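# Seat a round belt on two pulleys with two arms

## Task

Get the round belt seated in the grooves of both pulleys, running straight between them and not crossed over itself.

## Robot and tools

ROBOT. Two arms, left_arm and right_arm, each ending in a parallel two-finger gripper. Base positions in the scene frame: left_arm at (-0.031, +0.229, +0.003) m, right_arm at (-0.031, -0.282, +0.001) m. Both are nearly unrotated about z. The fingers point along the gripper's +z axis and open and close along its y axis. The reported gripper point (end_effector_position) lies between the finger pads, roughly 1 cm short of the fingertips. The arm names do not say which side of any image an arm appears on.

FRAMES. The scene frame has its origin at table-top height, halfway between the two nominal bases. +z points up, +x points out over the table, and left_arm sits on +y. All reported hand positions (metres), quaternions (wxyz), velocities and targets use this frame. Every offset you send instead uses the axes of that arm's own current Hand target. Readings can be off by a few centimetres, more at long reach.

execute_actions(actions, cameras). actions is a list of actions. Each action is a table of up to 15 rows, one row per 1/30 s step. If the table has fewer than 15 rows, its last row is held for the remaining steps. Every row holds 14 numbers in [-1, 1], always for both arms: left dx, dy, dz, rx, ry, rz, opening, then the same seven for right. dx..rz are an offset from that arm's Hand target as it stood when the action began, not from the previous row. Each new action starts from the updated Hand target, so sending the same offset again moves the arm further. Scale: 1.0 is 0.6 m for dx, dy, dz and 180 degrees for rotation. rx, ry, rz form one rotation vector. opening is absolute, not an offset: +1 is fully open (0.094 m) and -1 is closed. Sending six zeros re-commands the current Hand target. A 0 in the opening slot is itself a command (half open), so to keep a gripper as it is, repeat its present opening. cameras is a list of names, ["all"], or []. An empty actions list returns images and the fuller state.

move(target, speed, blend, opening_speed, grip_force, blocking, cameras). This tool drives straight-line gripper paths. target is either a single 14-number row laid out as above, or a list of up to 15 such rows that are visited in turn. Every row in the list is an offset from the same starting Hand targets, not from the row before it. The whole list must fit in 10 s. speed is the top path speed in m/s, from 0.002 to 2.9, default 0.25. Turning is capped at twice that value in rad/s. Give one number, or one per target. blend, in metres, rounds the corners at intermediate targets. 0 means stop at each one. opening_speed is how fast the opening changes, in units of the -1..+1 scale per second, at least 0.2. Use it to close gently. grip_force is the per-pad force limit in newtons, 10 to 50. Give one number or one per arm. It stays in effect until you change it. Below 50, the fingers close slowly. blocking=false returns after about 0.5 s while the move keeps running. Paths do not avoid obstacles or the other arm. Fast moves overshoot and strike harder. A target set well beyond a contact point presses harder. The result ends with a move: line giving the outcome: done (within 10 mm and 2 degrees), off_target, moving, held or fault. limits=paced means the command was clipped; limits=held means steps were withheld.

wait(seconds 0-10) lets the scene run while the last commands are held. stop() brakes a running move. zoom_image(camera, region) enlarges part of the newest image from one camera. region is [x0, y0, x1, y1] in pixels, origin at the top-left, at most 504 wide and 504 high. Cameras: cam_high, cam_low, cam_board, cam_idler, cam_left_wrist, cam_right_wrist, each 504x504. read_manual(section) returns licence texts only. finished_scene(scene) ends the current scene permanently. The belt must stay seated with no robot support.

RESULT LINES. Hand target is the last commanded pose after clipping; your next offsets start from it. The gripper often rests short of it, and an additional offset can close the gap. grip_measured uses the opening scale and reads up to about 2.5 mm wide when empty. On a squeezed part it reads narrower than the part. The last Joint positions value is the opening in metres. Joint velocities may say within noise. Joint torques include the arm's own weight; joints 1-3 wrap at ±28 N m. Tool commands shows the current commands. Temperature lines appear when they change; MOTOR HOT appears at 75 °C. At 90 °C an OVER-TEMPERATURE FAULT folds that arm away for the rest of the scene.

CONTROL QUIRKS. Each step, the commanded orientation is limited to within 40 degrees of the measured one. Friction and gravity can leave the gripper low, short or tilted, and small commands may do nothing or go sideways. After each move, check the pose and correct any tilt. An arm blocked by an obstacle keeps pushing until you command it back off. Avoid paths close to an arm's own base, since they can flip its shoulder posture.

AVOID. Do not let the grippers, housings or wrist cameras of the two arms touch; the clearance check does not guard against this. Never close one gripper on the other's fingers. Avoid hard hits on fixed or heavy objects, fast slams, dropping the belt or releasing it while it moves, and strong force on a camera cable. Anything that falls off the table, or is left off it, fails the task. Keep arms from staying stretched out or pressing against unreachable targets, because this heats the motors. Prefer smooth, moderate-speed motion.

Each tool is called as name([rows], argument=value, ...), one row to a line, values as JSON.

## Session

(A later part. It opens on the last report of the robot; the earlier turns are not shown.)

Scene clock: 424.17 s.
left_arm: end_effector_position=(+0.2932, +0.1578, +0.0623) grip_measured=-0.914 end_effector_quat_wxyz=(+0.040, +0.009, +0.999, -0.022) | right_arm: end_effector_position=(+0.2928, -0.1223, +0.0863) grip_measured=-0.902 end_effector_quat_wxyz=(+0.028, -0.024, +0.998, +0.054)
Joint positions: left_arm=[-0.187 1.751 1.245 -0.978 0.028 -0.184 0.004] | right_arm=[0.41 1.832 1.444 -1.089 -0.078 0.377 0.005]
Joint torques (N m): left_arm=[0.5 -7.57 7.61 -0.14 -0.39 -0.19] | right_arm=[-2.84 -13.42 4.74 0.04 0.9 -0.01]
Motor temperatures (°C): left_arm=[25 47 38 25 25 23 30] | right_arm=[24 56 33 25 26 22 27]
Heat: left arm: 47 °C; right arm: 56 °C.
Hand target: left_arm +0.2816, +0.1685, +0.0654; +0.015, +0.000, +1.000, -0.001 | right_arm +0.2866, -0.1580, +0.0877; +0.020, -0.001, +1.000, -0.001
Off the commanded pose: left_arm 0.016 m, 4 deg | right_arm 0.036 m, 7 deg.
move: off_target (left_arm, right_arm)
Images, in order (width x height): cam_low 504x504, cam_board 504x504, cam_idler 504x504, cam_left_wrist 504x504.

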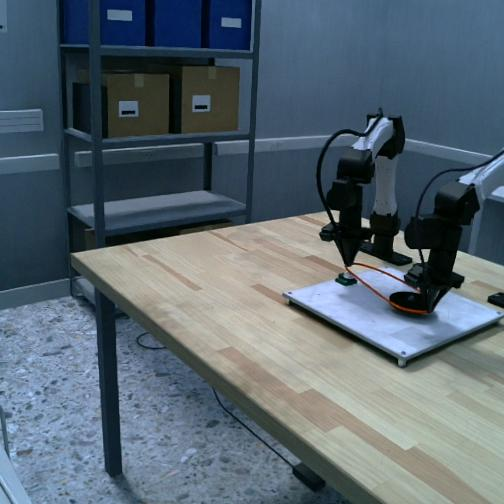

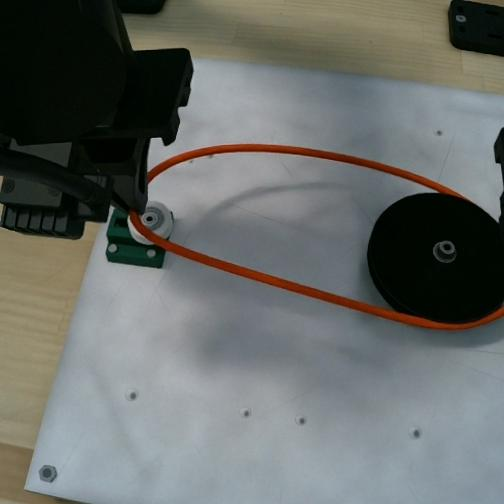

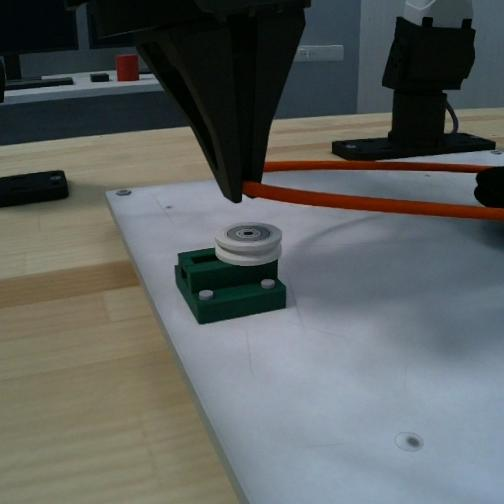

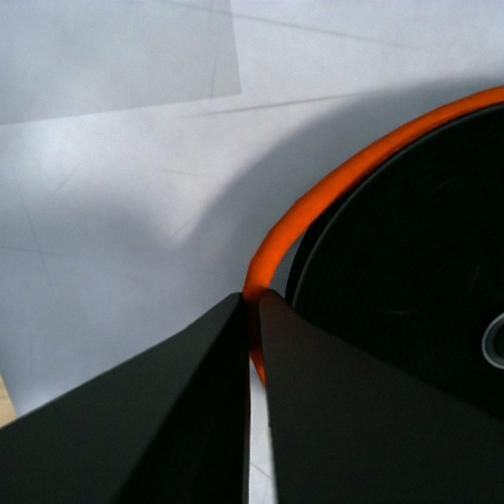

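move([
  [0,0,0,0,0,0,-0.95,0.004,-0.02,0.012,0,0,0,-0.95],
], speed=0.05, cameras=["cam_board","cam_idler","cam_low"])

zoom_image(camera="cam_low", region=[380, 275, 450, 325])

zoom_image(camera="cam_idler", region=[400, 140, 504, 244])

zoom_image(camera="cam_board", region=[350, 170, 504, 340])

Scene clock: 434.60 s.
left_arm: end_effector_position=(+0.2945, +0.1577, +0.0624) grip_measured=-0.914 end_effector_quat_wxyz=(+0.042, +0.009, +0.999, -0.022) | right_arm: end_effector_position=(+0.2930, -0.1264, +0.0759) grip_measured=-0.902 end_effector_quat_wxyz=(+0.027, -0.029, +0.997, +0.066)
Joint positions: left_arm=[-0.187 1.751 1.245 -0.973 0.028 -0.184 0.004] | right_arm=[0.387 1.828 1.395 -1.039 -0.104 0.345 0.005]
Joint torques (N m): left_arm=[0.55 -7.6 7.61 -0.15 -0.38 -0.2] | right_arm=[-3.3 -14.75 4.41 -0.11 1.15 0.01]
Motor temperatures (°C): left_arm=[25 47 39 25 25 23 30] | right_arm=[25 55 32 25 27 22 27]
Heat: left arm: 47 °C; right arm: 55 °C.
Hand target: left_arm +0.2816, +0.1685, +0.0654; +0.015, +0.000, +1.000, -0.001 | right_arm +0.2846, -0.1701, +0.0805; +0.020, -0.001, +1.000, -0.001
Off the commanded pose: left_arm 0.017 m, 4 deg | right_arm 0.045 m, 8 deg.
move: off_target (left_arm, right_arm)
Images, in order (width x height): cam_low 504x504, cam_board 504x504, cam_idler 504x504.

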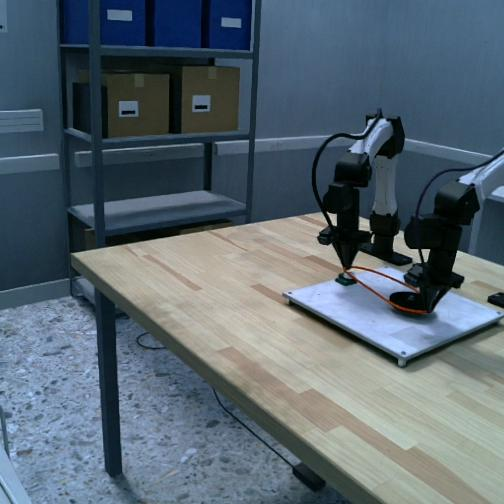

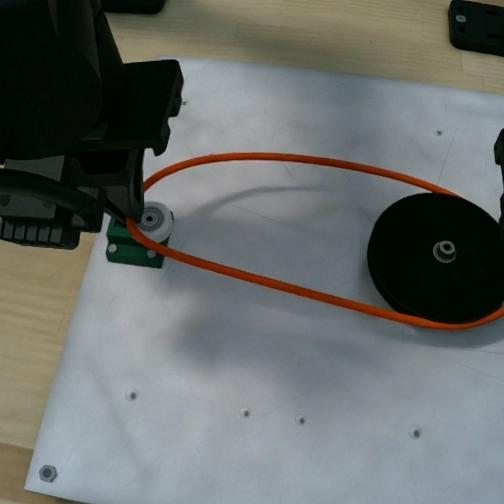

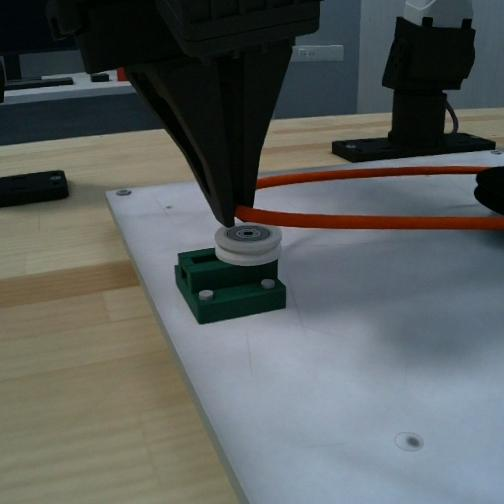

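Scaled by 7.200 from the camera's 504x504 image, which has a finer 720x720 frame.

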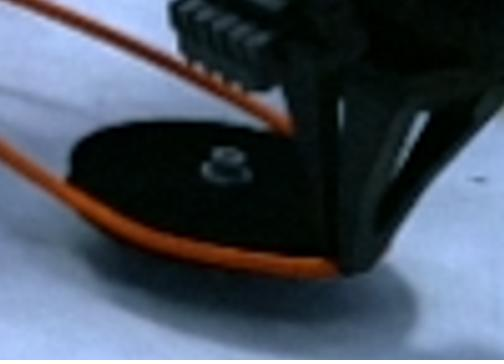

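Scaled by 4.846 from the camera's 504x504 image, which has a finer 720x720 frame.

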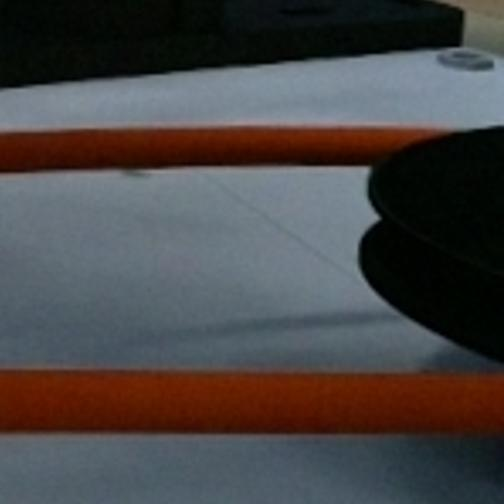

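Scaled by 2.965 from the camera's 504x504 image, which has a finer 720x720 frame.

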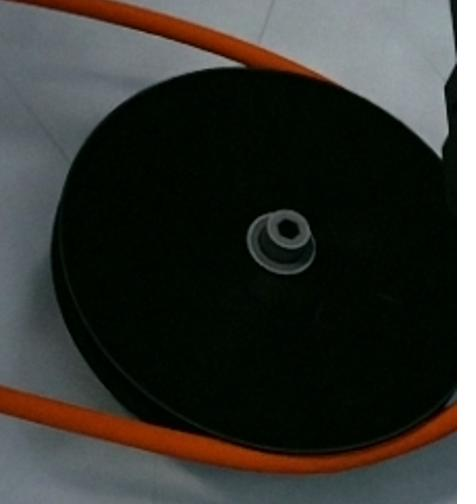

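execute_actions(actions=[])

zoom_image(camera="cam_idler", region=[140, 100, 504, 340])

zoom_image(camera="cam_board", region=[90, 130, 504, 340])

Scene clock: 458.20 s.
left_arm: end_effector_position=(+0.2945, +0.1577, +0.0624) grip_measured=-0.914 end_effector_quat_wxyz=(+0.042, +0.009, +0.999, -0.022) | right_arm: end_effector_position=(+0.2930, -0.1264, +0.0759) grip_measured=-0.902 end_effector_quat_wxyz=(+0.027, -0.029, +0.997, +0.066)
Joint positions: left_arm=[-0.187 1.751 1.245 -0.973 0.028 -0.184 0.004] | right_arm=[0.387 1.828 1.395 -1.039 -0.104 0.345 0.005]
Joint velocities: within noise
Joint torques (N m): left_arm=[0.49 -7.6 7.61 -0.16 -0.39 -0.19] | right_arm=[-3.34 -14.46 4.53 -0.1 1.11 -0.01]
Motor temperatures (°C): left_arm=[25 47 40 24 25 23 31] | right_arm=[25 60 32 25 28 22 27]
Heat: left arm: 47 °C; right arm: 60 °C.
Hand target: left_arm +0.2816, +0.1685, +0.0654; +0.015, +0.000, +1.000, -0.001 | right_arm +0.2846, -0.1701, +0.0805; +0.020, +0.000, +1.000, -0.001
Tool commands: left_gripper/opening=-0.95 right_gripper/opening=-0.95
Off the commanded pose: left_arm 0.017 m, 4 deg | right_arm 0.045 m, 8 deg.

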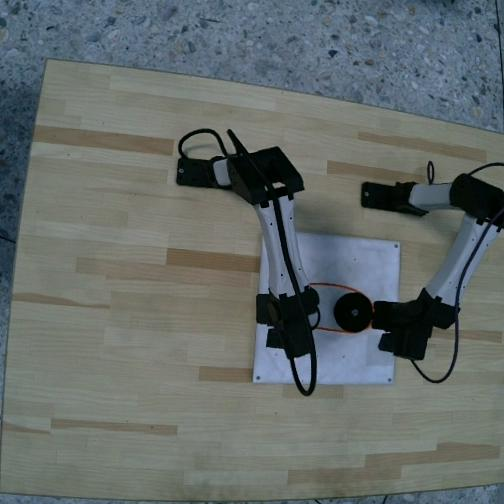

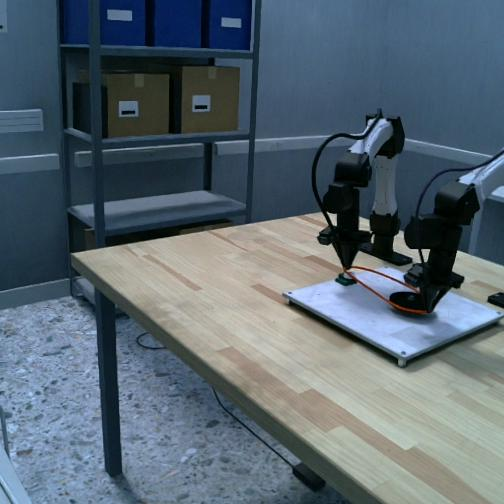

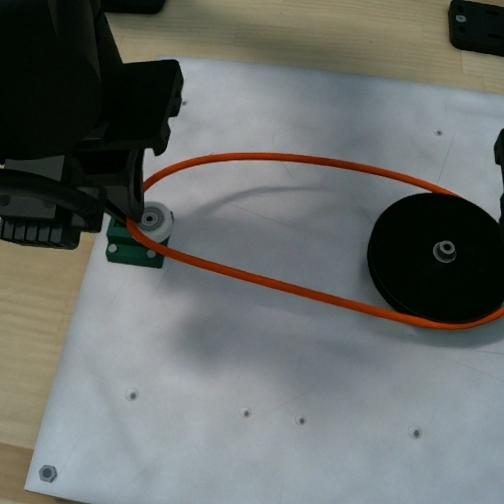

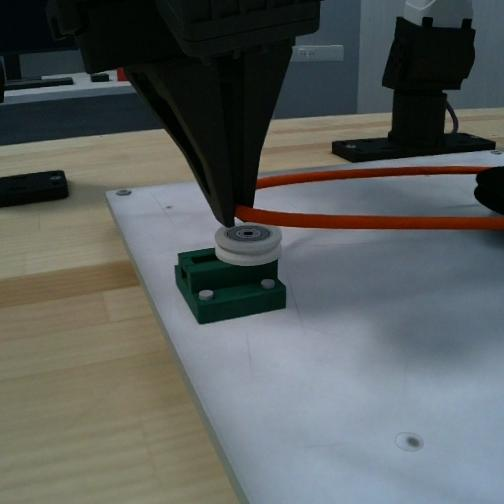

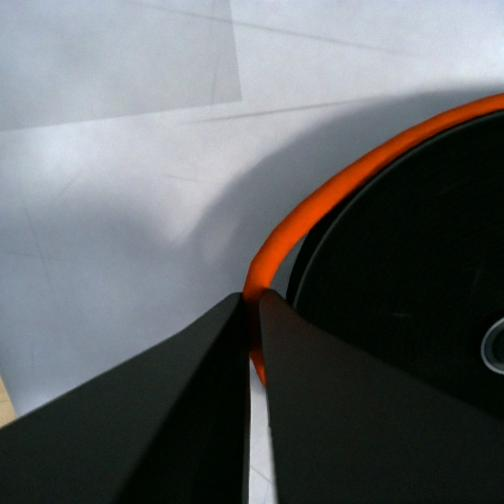

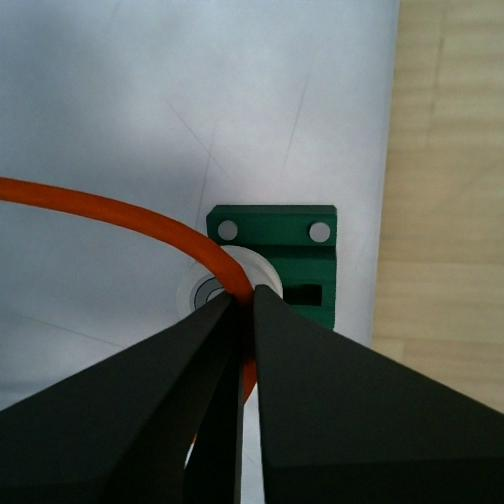

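Scaled by 1.385 from the camera's 504x504 image, which has a finer 720x720 frame.

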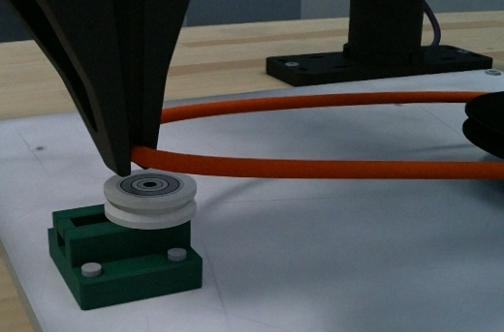

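Scaled by 1.217 from the camera's 504x504 image, which has a finer 720x720 frame.

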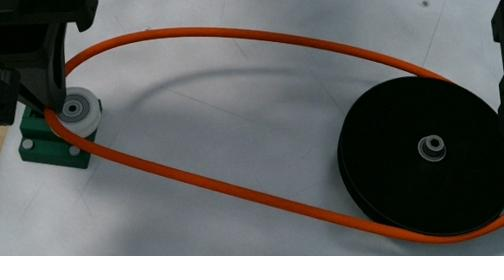

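move([
  [0,0.0,0,0,0,0,-0.83,0,0.0,0,0,0,0,-0.95],
  [0,-0.01,-0.09,0,0,0,-0.83,0,0,0,0,0,0,-0.95],
], speed=0.05, opening_speed=0.3, cameras=["cam_board","cam_idler","cam_low","cam_left_wrist"])

zoom_image(camera="cam_board", region=[90, 130, 504, 340])

zoom_image(camera="cam_idler", region=[400, 140, 504, 244])

zoom_image(camera="cam_low", region=[380, 275, 450, 325])

Scene clock: 488.17 s.
left_arm: end_effector_position=(+0.2773, +0.1624, +0.1054) grip_measured=-0.832 end_effector_quat_wxyz=(-0.003, +0.002, +1.000, -0.004) | right_arm: end_effector_position=(+0.2902, -0.1364, +0.0739) grip_measured=-0.902 end_effector_quat_wxyz=(+0.019, -0.020, +0.998, +0.055)
Joint positions: left_arm=[-0.193 1.745 1.415 -1.246 0.009 -0.204 0.008] | right_arm=[0.371 1.827 1.389 -1.059 -0.089 0.345 0.005]
Joint torques (N m): left_arm=[-0.75 -9.5 8.39 0.18 -0.21 -0.21] | right_arm=[-2.32 -14.48 4.72 0.01 0.99 -0.05]
Motor temperatures (°C): left_arm=[25 47 40 24 25 23 30] | right_arm=[25 62 32 25 28 22 27]
Heat: left arm: 47 °C; right arm: 62 °C.
Hand target: left_arm +0.2800, +0.1626, +0.1194; +0.016, +0.000, +1.000, -0.001 | right_arm +0.2845, -0.1701, +0.0805; +0.020, +0.000, +1.000, -0.001
Off the commanded pose: left_arm 0.014 m, 2 deg | right_arm 0.035 m, 7 deg.
move: off_target (left_arm, right_arm)
Images, in order (width x height): cam_low 504x504, cam_board 504x504, cam_idler 504x504, cam_left_wrist 504x504.

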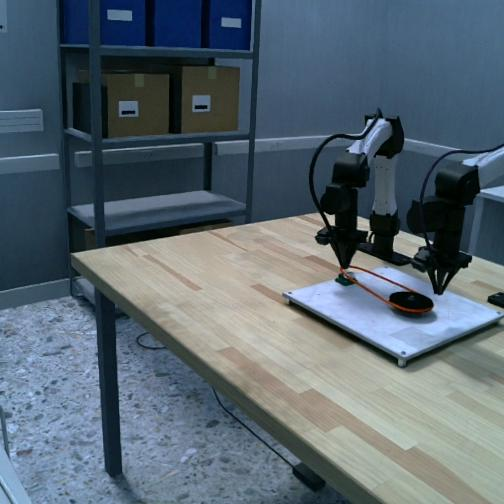

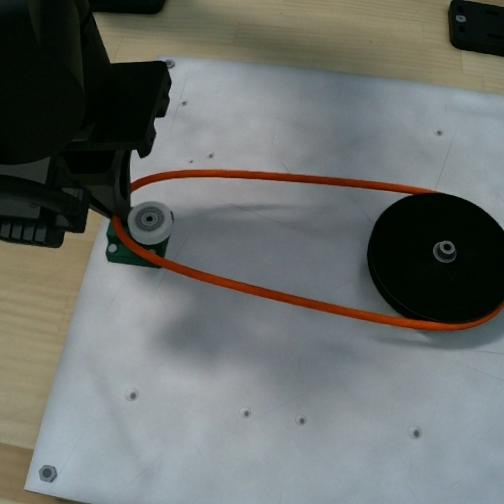

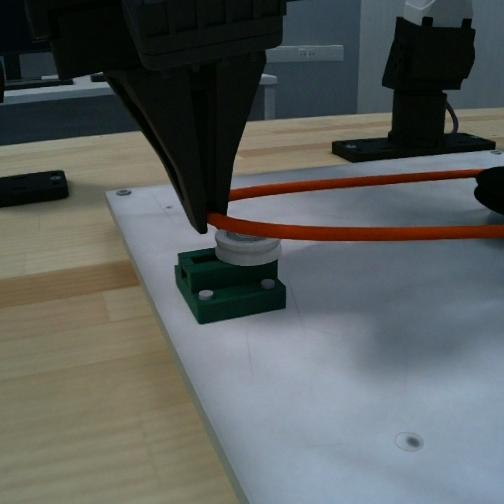

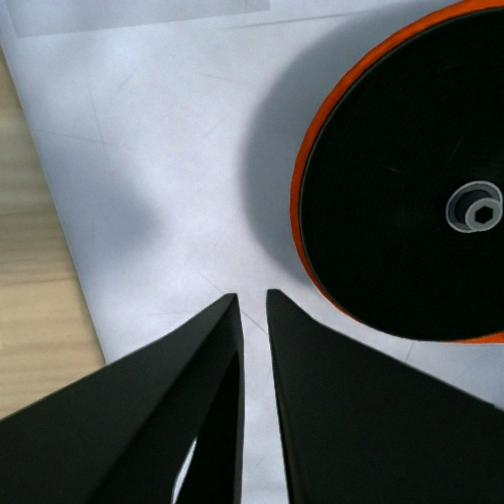

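Scaled by 1.217 from the camera's 504x504 image, which has a finer 720x720 frame.

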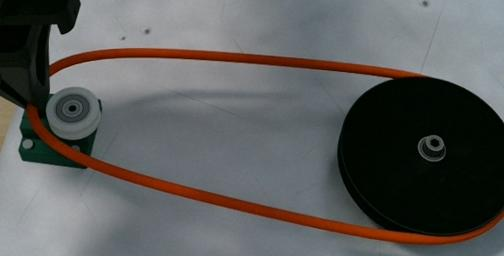

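Scaled by 4.846 from the camera's 504x504 image, which has a finer 720x720 frame.

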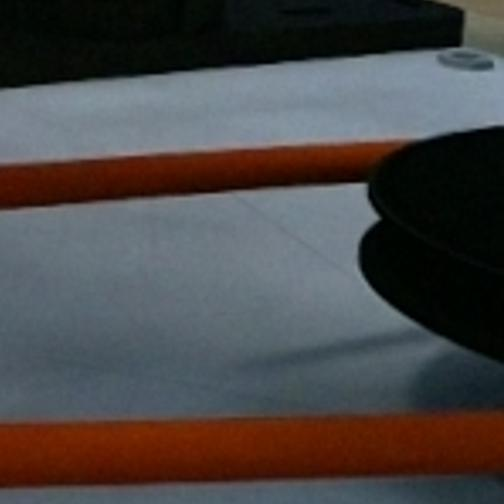

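Scaled by 7.200 from the camera's 504x504 image, which has a finer 720x720 frame.

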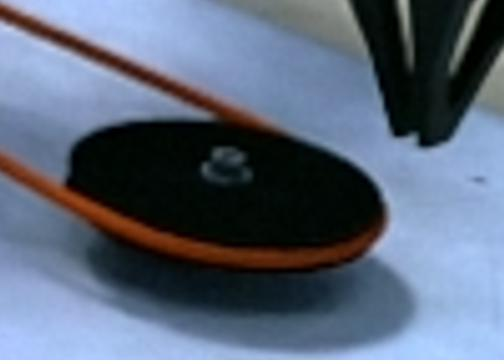

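move([
  [0,0.05,-0.1,0,0,0,-0.83,0,0,0.03,0,0,0,-0.95],
], speed=0.06, cameras=["cam_board","cam_idler","cam_right_wrist"])

zoom_image(camera="cam_board", region=[90, 130, 250, 290])

zoom_image(camera="cam_idler", region=[140, 140, 340, 340])

Scene clock: 502.77 s.
left_arm: end_effector_position=(+0.2782, +0.1895, +0.1664) grip_measured=-0.832 end_effector_quat_wxyz=(-0.001, -0.003, +1.000, -0.004) | right_arm: end_effector_position=(+0.2876, -0.1377, +0.0633) grip_measured=-0.902 end_effector_quat_wxyz=(+0.021, -0.020, +0.998, +0.055)
Joint positions: left_arm=[-0.108 1.733 1.644 -1.482 0.009 -0.129 0.008] | right_arm=[0.371 1.822 1.339 -1.01 -0.088 0.345 0.005]
Joint torques (N m): left_arm=[0.23 -9.14 8.32 0.19 -0.18 0.02] | right_arm=[-2.26 -12.42 4.59 0.23 1 -0.03]
Motor temperatures (°C): left_arm=[25 48 40 24 25 23 30] | right_arm=[25 60 32 25 28 22 27]
Heat: left arm: 48 °C; right arm: 60 °C.
Hand target: left_arm +0.2780, +0.1926, +0.1793; +0.015, +0.000, +1.000, -0.001 | right_arm +0.2853, -0.1702, +0.0625; +0.020, +0.000, +1.000, -0.001
Off the commanded pose: left_arm 0.013 m, 2 deg | right_arm 0.033 m, 7 deg.
move: off_target (left_arm, right_arm)
Images, in order (width x height): cam_board 504x504, cam_idler 504x504, cam_right_wrist 504x504.

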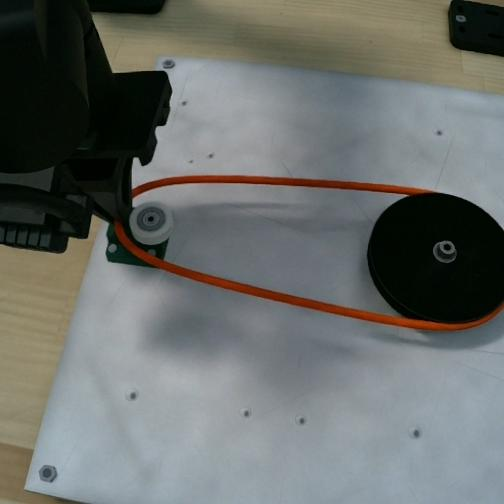

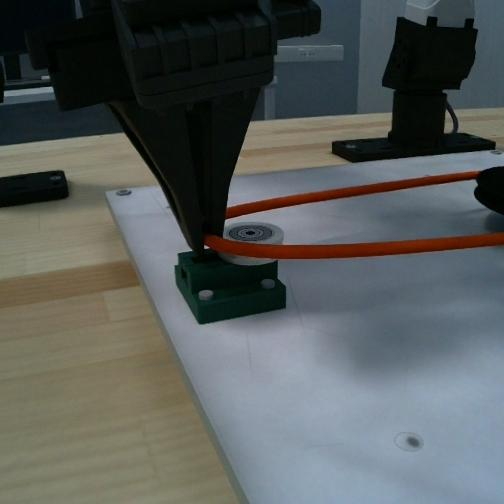

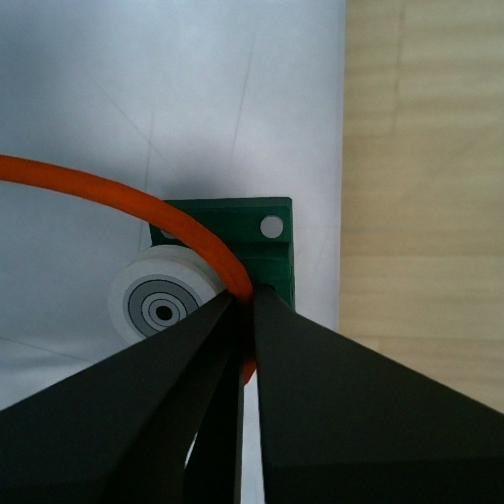

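Scaled by 3.150 from the camera's 504x504 image, which has a finer 720x720 frame.

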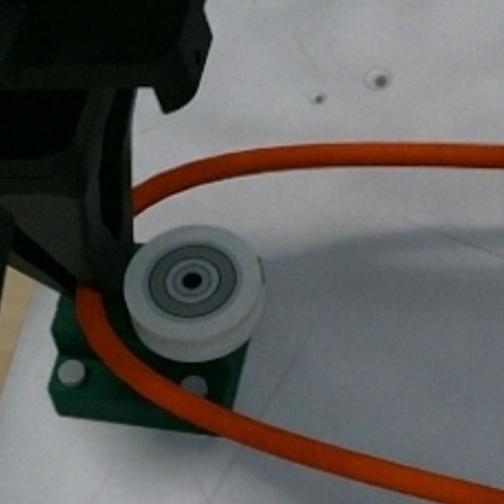

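Scaled by 2.520 from the camera's 504x504 image, which has a finer 720x720 frame.

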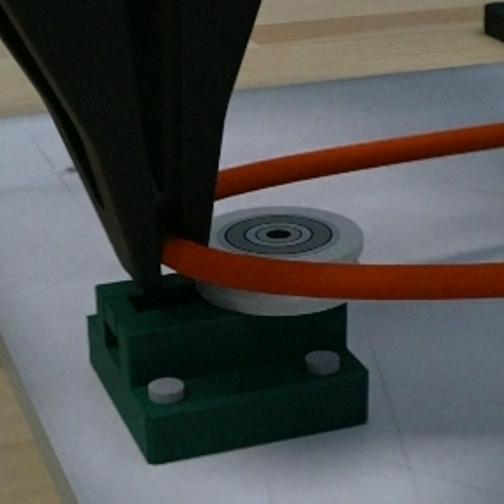

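move([
  [-0.1,0.05,-0.1,0,0,0,-0.83,0,0.02,0.005,0,0,0,-0.83],
  [-0.1,0.05,-0.1,0,0,0,-0.83,0,0.035,-0.02,-0.12,0,0,-0.83],
], speed=0.05, opening_speed=0.25, cameras=["cam_board","cam_idler","cam_right_wrist"])

zoom_image(camera="cam_board", region=[90, 130, 250, 290])

zoom_image(camera="cam_idler", region=[140, 140, 340, 340])

Scene clock: 518.50 s.
left_arm: end_effector_position=(+0.3341, +0.2202, +0.2404) grip_measured=-0.832 end_effector_quat_wxyz=(+0.109, -0.003, +0.994, -0.007) | right_arm: end_effector_position=(+0.2848, -0.1488, +0.0651) grip_measured=-0.831 end_effector_quat_wxyz=(+0.006, +0.000, +0.984, +0.178)
Joint positions: left_arm=[-0.006 1.82 2.034 -1.567 0.009 -0.028 0.008] | right_arm=[0.216 1.773 1.244 -0.946 -0.345 0.244 0.008]
Joint torques (N m): left_arm=[0.21 -6.41 8.06 0.65 -0.13 0.01] | right_arm=[-0.42 -13.72 5.12 0.62 -0.35 -0.14]
Motor temperatures (°C): left_arm=[25 48 41 24 25 23 29] | right_arm=[25 59 32 25 28 22 27]
Heat: left arm: 48 °C; right arm: 59 °C.
Hand target: left_arm +0.3363, +0.2228, +0.2411; +0.015, +0.000, +1.000, -0.001 | right_arm +0.2847, -0.1490, +0.0744; +0.020, -0.004, +0.982, +0.187
Off the commanded pose: left_arm 0.003 m, 11 deg | right_arm 0.009 m, 2 deg.
joint sent to its limit (left arm) — joint 4 (wrist pitch), lower limit. The joint targets are off in orientation, not in position.
move: off_target (left_arm)
Images, in order (width x height): cam_board 504x504, cam_idler 504x504, cam_right_wrist 504x504.

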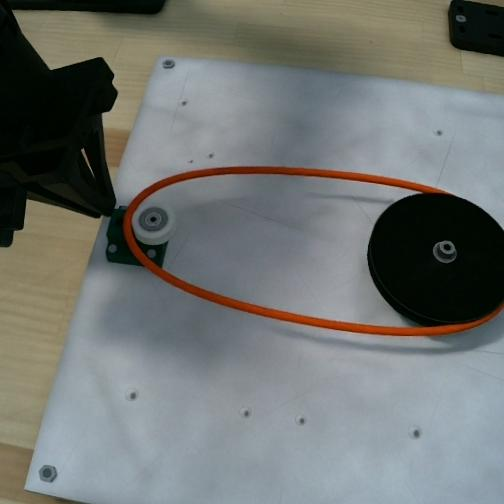

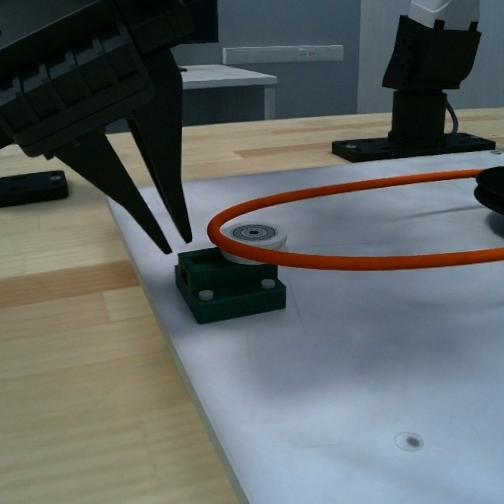

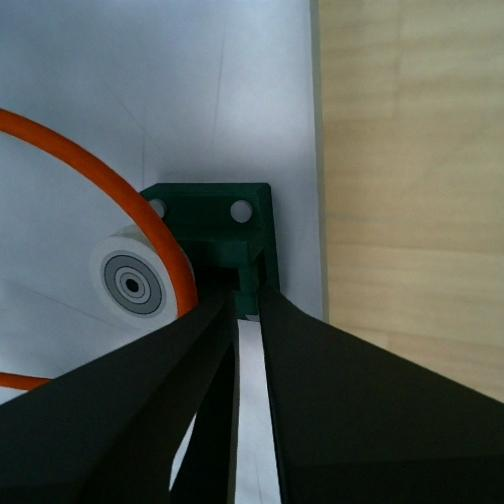

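Scaled by 3.150 from the camera's 504x504 image, which has a finer 720x720 frame.

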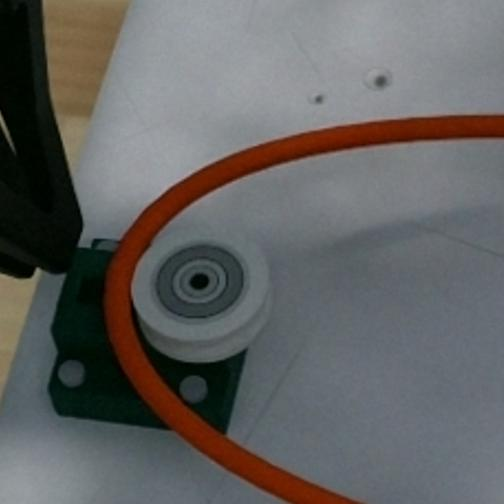

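Scaled by 2.520 from the camera's 504x504 image, which has a finer 720x720 frame.

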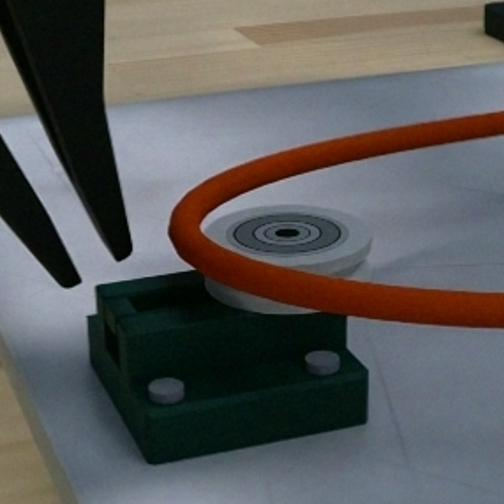

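move([
  [0,0,0,0,0,0,-0.83,0,0.037,-0.093,0,0,0,-0.83],
  [0,0,0,0,0,0,-0.83,0,0.088,-0.073,0.205,0,0,-0.15],
], speed=0.1, opening_speed=0.6, cameras=["cam_idler","cam_right_wrist"])

Scene clock: 535.70 s.
left_arm: end_effector_position=(+0.3341, +0.2202, +0.2404) grip_measured=-0.832 end_effector_quat_wxyz=(+0.109, -0.003, +0.994, -0.007) | right_arm: end_effector_position=(+0.2785, -0.1179, +0.1302) grip_measured=-0.152 end_effector_quat_wxyz=(+0.012, +0.000, +0.991, -0.132)
Joint positions: left_arm=[-0.006 1.82 2.034 -1.567 0.009 -0.028 0.008] | right_arm=[0.591 1.995 1.819 -1.527 0.231 0.617 0.04]
Joint torques (N m): left_arm=[0.28 -6.46 8.1 0.65 -0.14 0.01] | right_arm=[0.57 -11.82 8.49 0.13 0.25 0.06]
Motor temperatures (°C): left_arm=[25 48 42 24 25 23 29] | right_arm=[25 60 33 25 27 22 26]
Heat: left arm: 48 °C; right arm: 60 °C.
Hand target: left_arm +0.3363, +0.2228, +0.2411; +0.015, +0.000, +1.000, -0.001 | right_arm +0.2823, -0.1160, +0.1345; +0.020, +0.002, +0.991, -0.134
Off the commanded pose: left_arm 0.003 m, 11 deg | right_arm 0.006 m, 1 deg.
joint sent to its limit (left arm) — joint 4 (wrist pitch), lower limit. The joint targets are off in orientation, not in position.
move: off_target (left_arm)
Images, in order (width x height): cam_idler 504x504, cam_right_wrist 504x504.

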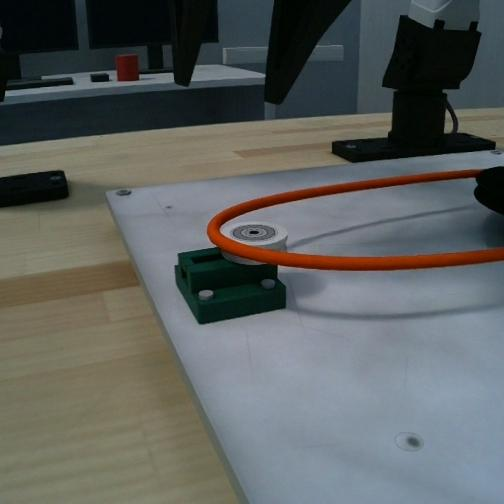

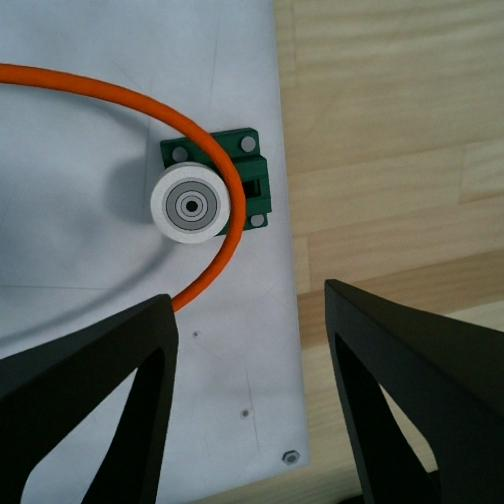

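move(target=[0,0,0,0,0,0,-0.83,-0.007,0.020,0.08,0,0,0,-0.15], speed=0.1, cameras=["cam_idler","cam_right_wrist","cam_board"])

Scene clock: 548.33 s.
left_arm: end_effector_position=(+0.3341, +0.2202, +0.2404) grip_measured=-0.832 end_effector_quat_wxyz=(+0.109, -0.003, +0.994, -0.007) | right_arm: end_effector_position=(+0.2844, -0.1141, +0.0874) grip_measured=-0.152 end_effector_quat_wxyz=(+0.015, +0.000, +0.991, -0.131)
Joint positions: left_arm=[-0.006 1.82 2.034 -1.567 0.009 -0.028 0.008] | right_arm=[0.591 2.021 1.686 -1.363 0.232 0.617 0.04]
Joint torques (N m): left_arm=[0.25 -6.42 8.09 0.66 -0.14 0.02] | right_arm=[-0.47 -12.55 5.22 0.31 0.3 -0.07]
Motor temperatures (°C): left_arm=[25 47 43 24 25 23 28] | right_arm=[24 58 34 25 27 22 26]
Heat: left arm: 47 °C; right arm: 58 °C.
Hand target: left_arm +0.3363, +0.2228, +0.2411; +0.015, +0.000, +1.000, -0.001 | right_arm +0.2885, -0.1171, +0.0853; +0.020, +0.002, +0.991, -0.134
Off the commanded pose: left_arm 0.003 m, 11 deg | right_arm 0.006 m, 1 deg.
joint sent to its limit (left arm) — joint 4 (wrist pitch), lower limit. The joint targets are off in orientation, not in position.
move: off_target (left_arm)
Images, in order (width x height): cam_board 504x504, cam_idler 504x504, cam_right_wrist 504x504.

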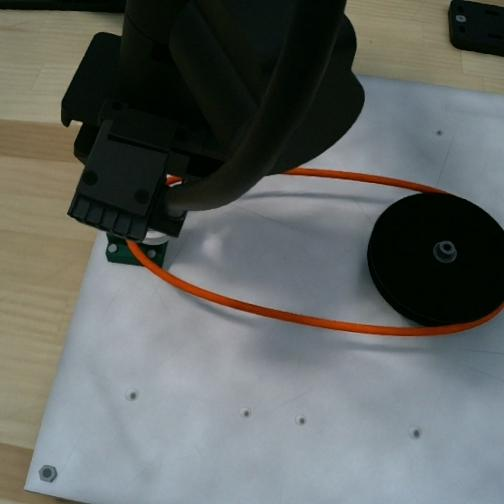

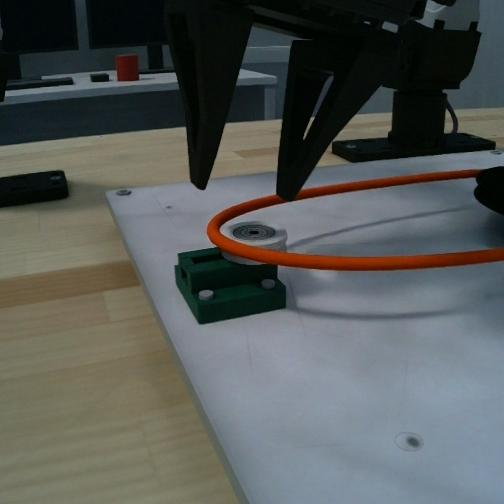

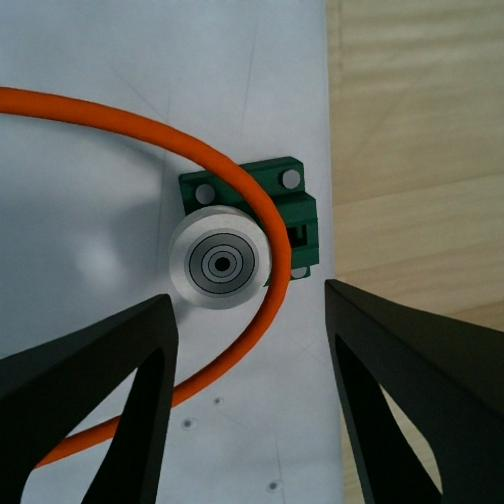

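move(target=[0,0,0,0,0,0,-0.83,0,0.0115,0.045,0,0,0,-0.15], speed=0.06, cameras=["cam_idler","cam_right_wrist"])

zoom_image(camera="cam_idler", region=[140, 140, 340, 340])

Scene clock: 554.97 s.
left_arm: end_effector_position=(+0.3341, +0.2202, +0.2404) grip_measured=-0.832 end_effector_quat_wxyz=(+0.109, -0.003, +0.994, -0.007) | right_arm: end_effector_position=(+0.2875, -0.1156, +0.0612) grip_measured=-0.151 end_effector_quat_wxyz=(+0.020, +0.002, +0.991, -0.133)
Joint positions: left_arm=[-0.006 1.82 2.034 -1.567 0.009 -0.028 0.008] | right_arm=[0.587 2.037 1.604 -1.258 0.243 0.617 0.04]
Joint torques (N m): left_arm=[0.25 -6.39 8.01 0.66 -0.14 0.02] | right_arm=[-0.64 -12.37 4.96 0.34 0.13 -0.08]
Motor temperatures (°C): left_arm=[25 47 43 24 25 23 28] | right_arm=[24 59 33 25 27 22 26]
Heat: left arm: 47 °C; right arm: 59 °C.
Hand target: left_arm +0.3363, +0.2228, +0.2411; +0.015, +0.000, +1.000, -0.001 | right_arm +0.2896, -0.1178, +0.0574; +0.020, +0.002, +0.991, -0.134
Off the commanded pose: left_arm 0.003 m, 11 deg | right_arm 0.005 m, 0 deg.
joint sent to its limit (left arm) — joint 4 (wrist pitch), lower limit. The joint targets are off in orientation, not in position.
move: off_target (left_arm)
Images, in order (width x height): cam_idler 504x504, cam_right_wrist 504x504.

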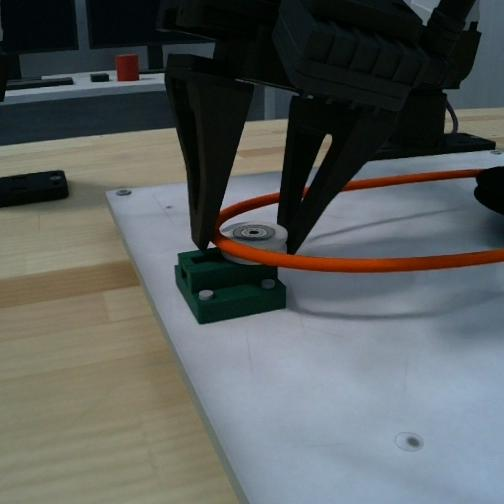

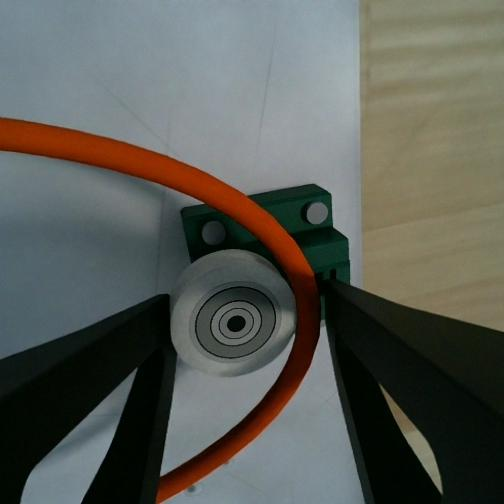

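Scaled by 2.520 from the camera's 504x504 image, which has a finer 720x720 frame.

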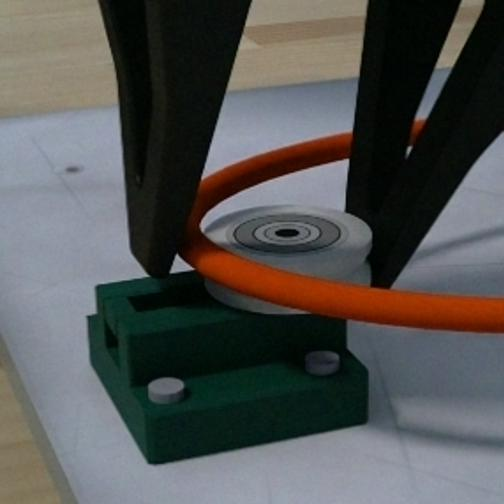

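move(target=[0,0,0,0,0,0,-0.83,0,0,0,0,0,0,-0.28], opening_speed=0.2, grip_force=[50,15], cameras=["cam_idler","cam_right_wrist"])

zoom_image(camera="cam_idler", region=[140, 140, 340, 340])

Scene clock: 565.67 s.
left_arm: end_effector_position=(+0.3341, +0.2202, +0.2404) grip_measured=-0.832 end_effector_quat_wxyz=(+0.109, -0.003, +0.994, -0.007) | right_arm: end_effector_position=(+0.2881, -0.1151, +0.0611) grip_measured=-0.225 end_effector_quat_wxyz=(+0.021, +0.002, +0.991, -0.132)
Joint positions: left_arm=[-0.006 1.82 2.034 -1.567 0.009 -0.028 0.008] | right_arm=[0.587 2.037 1.604 -1.255 0.242 0.617 0.036]
Joint torques (N m): left_arm=[0.27 -6.43 8.06 0.66 -0.15 0] | right_arm=[-0.66 -12.34 4.81 0.27 0.15 -0.11]
Motor temperatures (°C): left_arm=[25 47 43 24 25 23 28] | right_arm=[24 61 33 25 27 22 25]
Heat: left arm: 47 °C; right arm: 61 °C.
Hand target: left_arm +0.3363, +0.2228, +0.2411; +0.015, +0.000, +1.000, -0.001 | right_arm +0.2897, -0.1178, +0.0574; +0.020, +0.002, +0.991, -0.134
Off the commanded pose: left_arm 0.003 m, 11 deg | right_arm 0.005 m, 0 deg.
joint sent to its limit (left arm) — joint 4 (wrist pitch), lower limit. The joint targets are off in orientation, not in position.
grip_force (N): 50, 15
move: off_target (left_arm)
Images, in order (width x height): cam_idler 504x504, cam_right_wrist 504x504.

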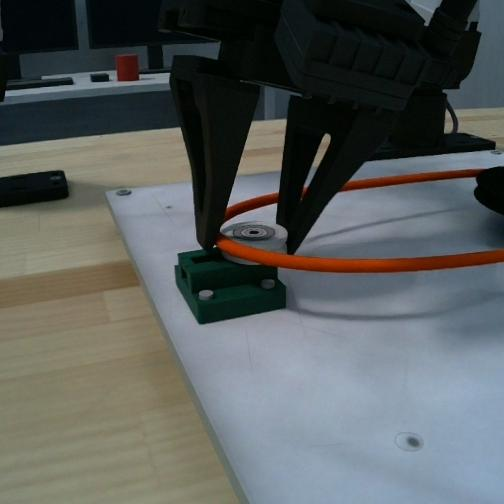

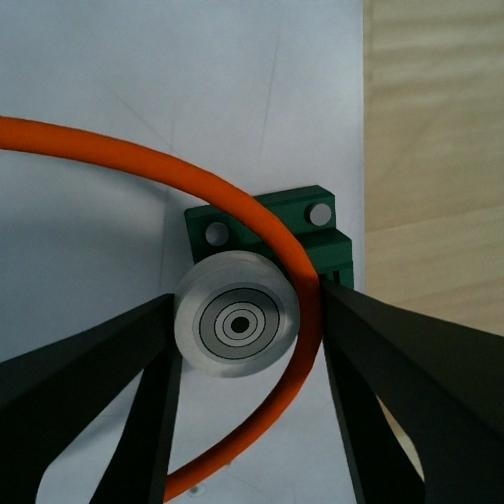

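Scaled by 2.520 from the camera's 504x504 image, which has a finer 720x720 frame.

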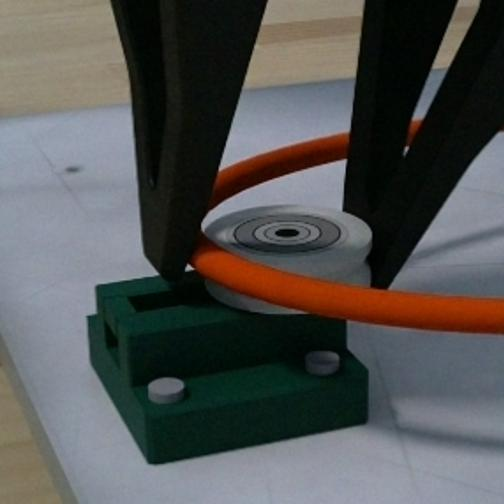

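move(target=[0,0,0,0,0,0,-0.83,0,0,0.003,0,0,0,-0.28], opening_speed=0.2, grip_force=[50,35], cameras=["cam_idler","cam_right_wrist"])

zoom_image(camera="cam_idler", region=[140, 140, 340, 340])

Scene clock: 573.10 s.
left_arm: end_effector_position=(+0.3341, +0.2202, +0.2404) grip_measured=-0.832 end_effector_quat_wxyz=(+0.109, -0.003, +0.994, -0.007) | right_arm: end_effector_position=(+0.2881, -0.1151, +0.0608) grip_measured=-0.251 end_effector_quat_wxyz=(+0.021, +0.001, +0.991, -0.132)
Joint positions: left_arm=[-0.006 1.82 2.034 -1.567 0.009 -0.028 0.008] | right_arm=[0.587 2.037 1.603 -1.254 0.242 0.616 0.035]
Joint torques (N m): left_arm=[0.23 -6.31 8.12 0.67 -0.14 0.02] | right_arm=[-0.58 -12.05 4.46 0.33 0.19 -0.12]
Motor temperatures (°C): left_arm=[25 47 44 24 25 23 28] | right_arm=[24 61 33 25 27 22 25]
Heat: left arm: 47 °C; right arm: 61 °C.
Hand target: left_arm +0.3363, +0.2228, +0.2411; +0.015, +0.000, +1.000, -0.001 | right_arm +0.2897, -0.1182, +0.0557; +0.020, +0.002, +0.991, -0.134
Off the commanded pose: left_arm 0.003 m, 11 deg | right_arm 0.006 m, 0 deg.
joint sent to its limit (left arm) — joint 4 (wrist pitch), lower limit. The joint targets are off in orientation, not in position.
grip_force (N): 50, 35
move: off_target (left_arm)
Images, in order (width x height): cam_idler 504x504, cam_right_wrist 504x504.

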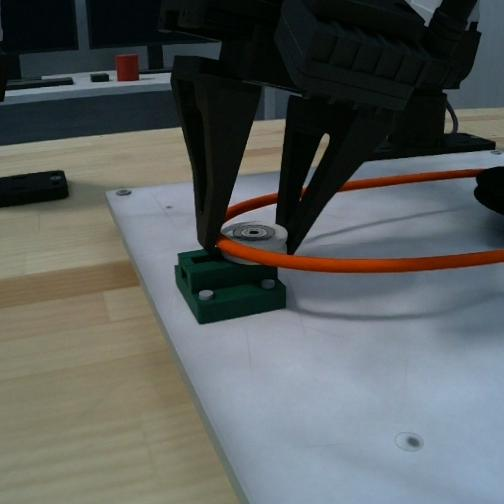

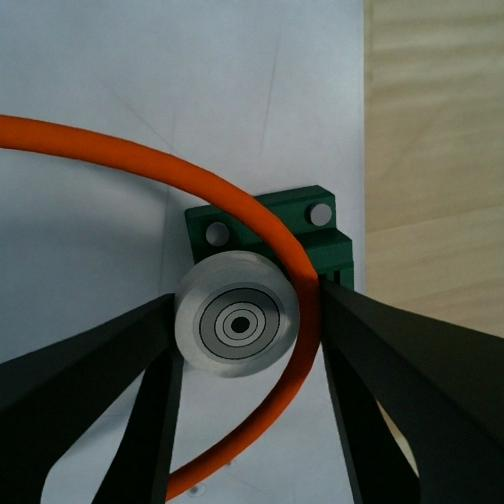

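Scaled by 2.520 from the camera's 504x504 image, which has a finer 720x720 frame.

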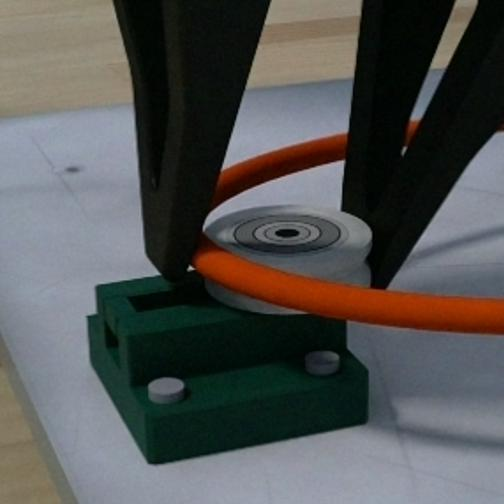

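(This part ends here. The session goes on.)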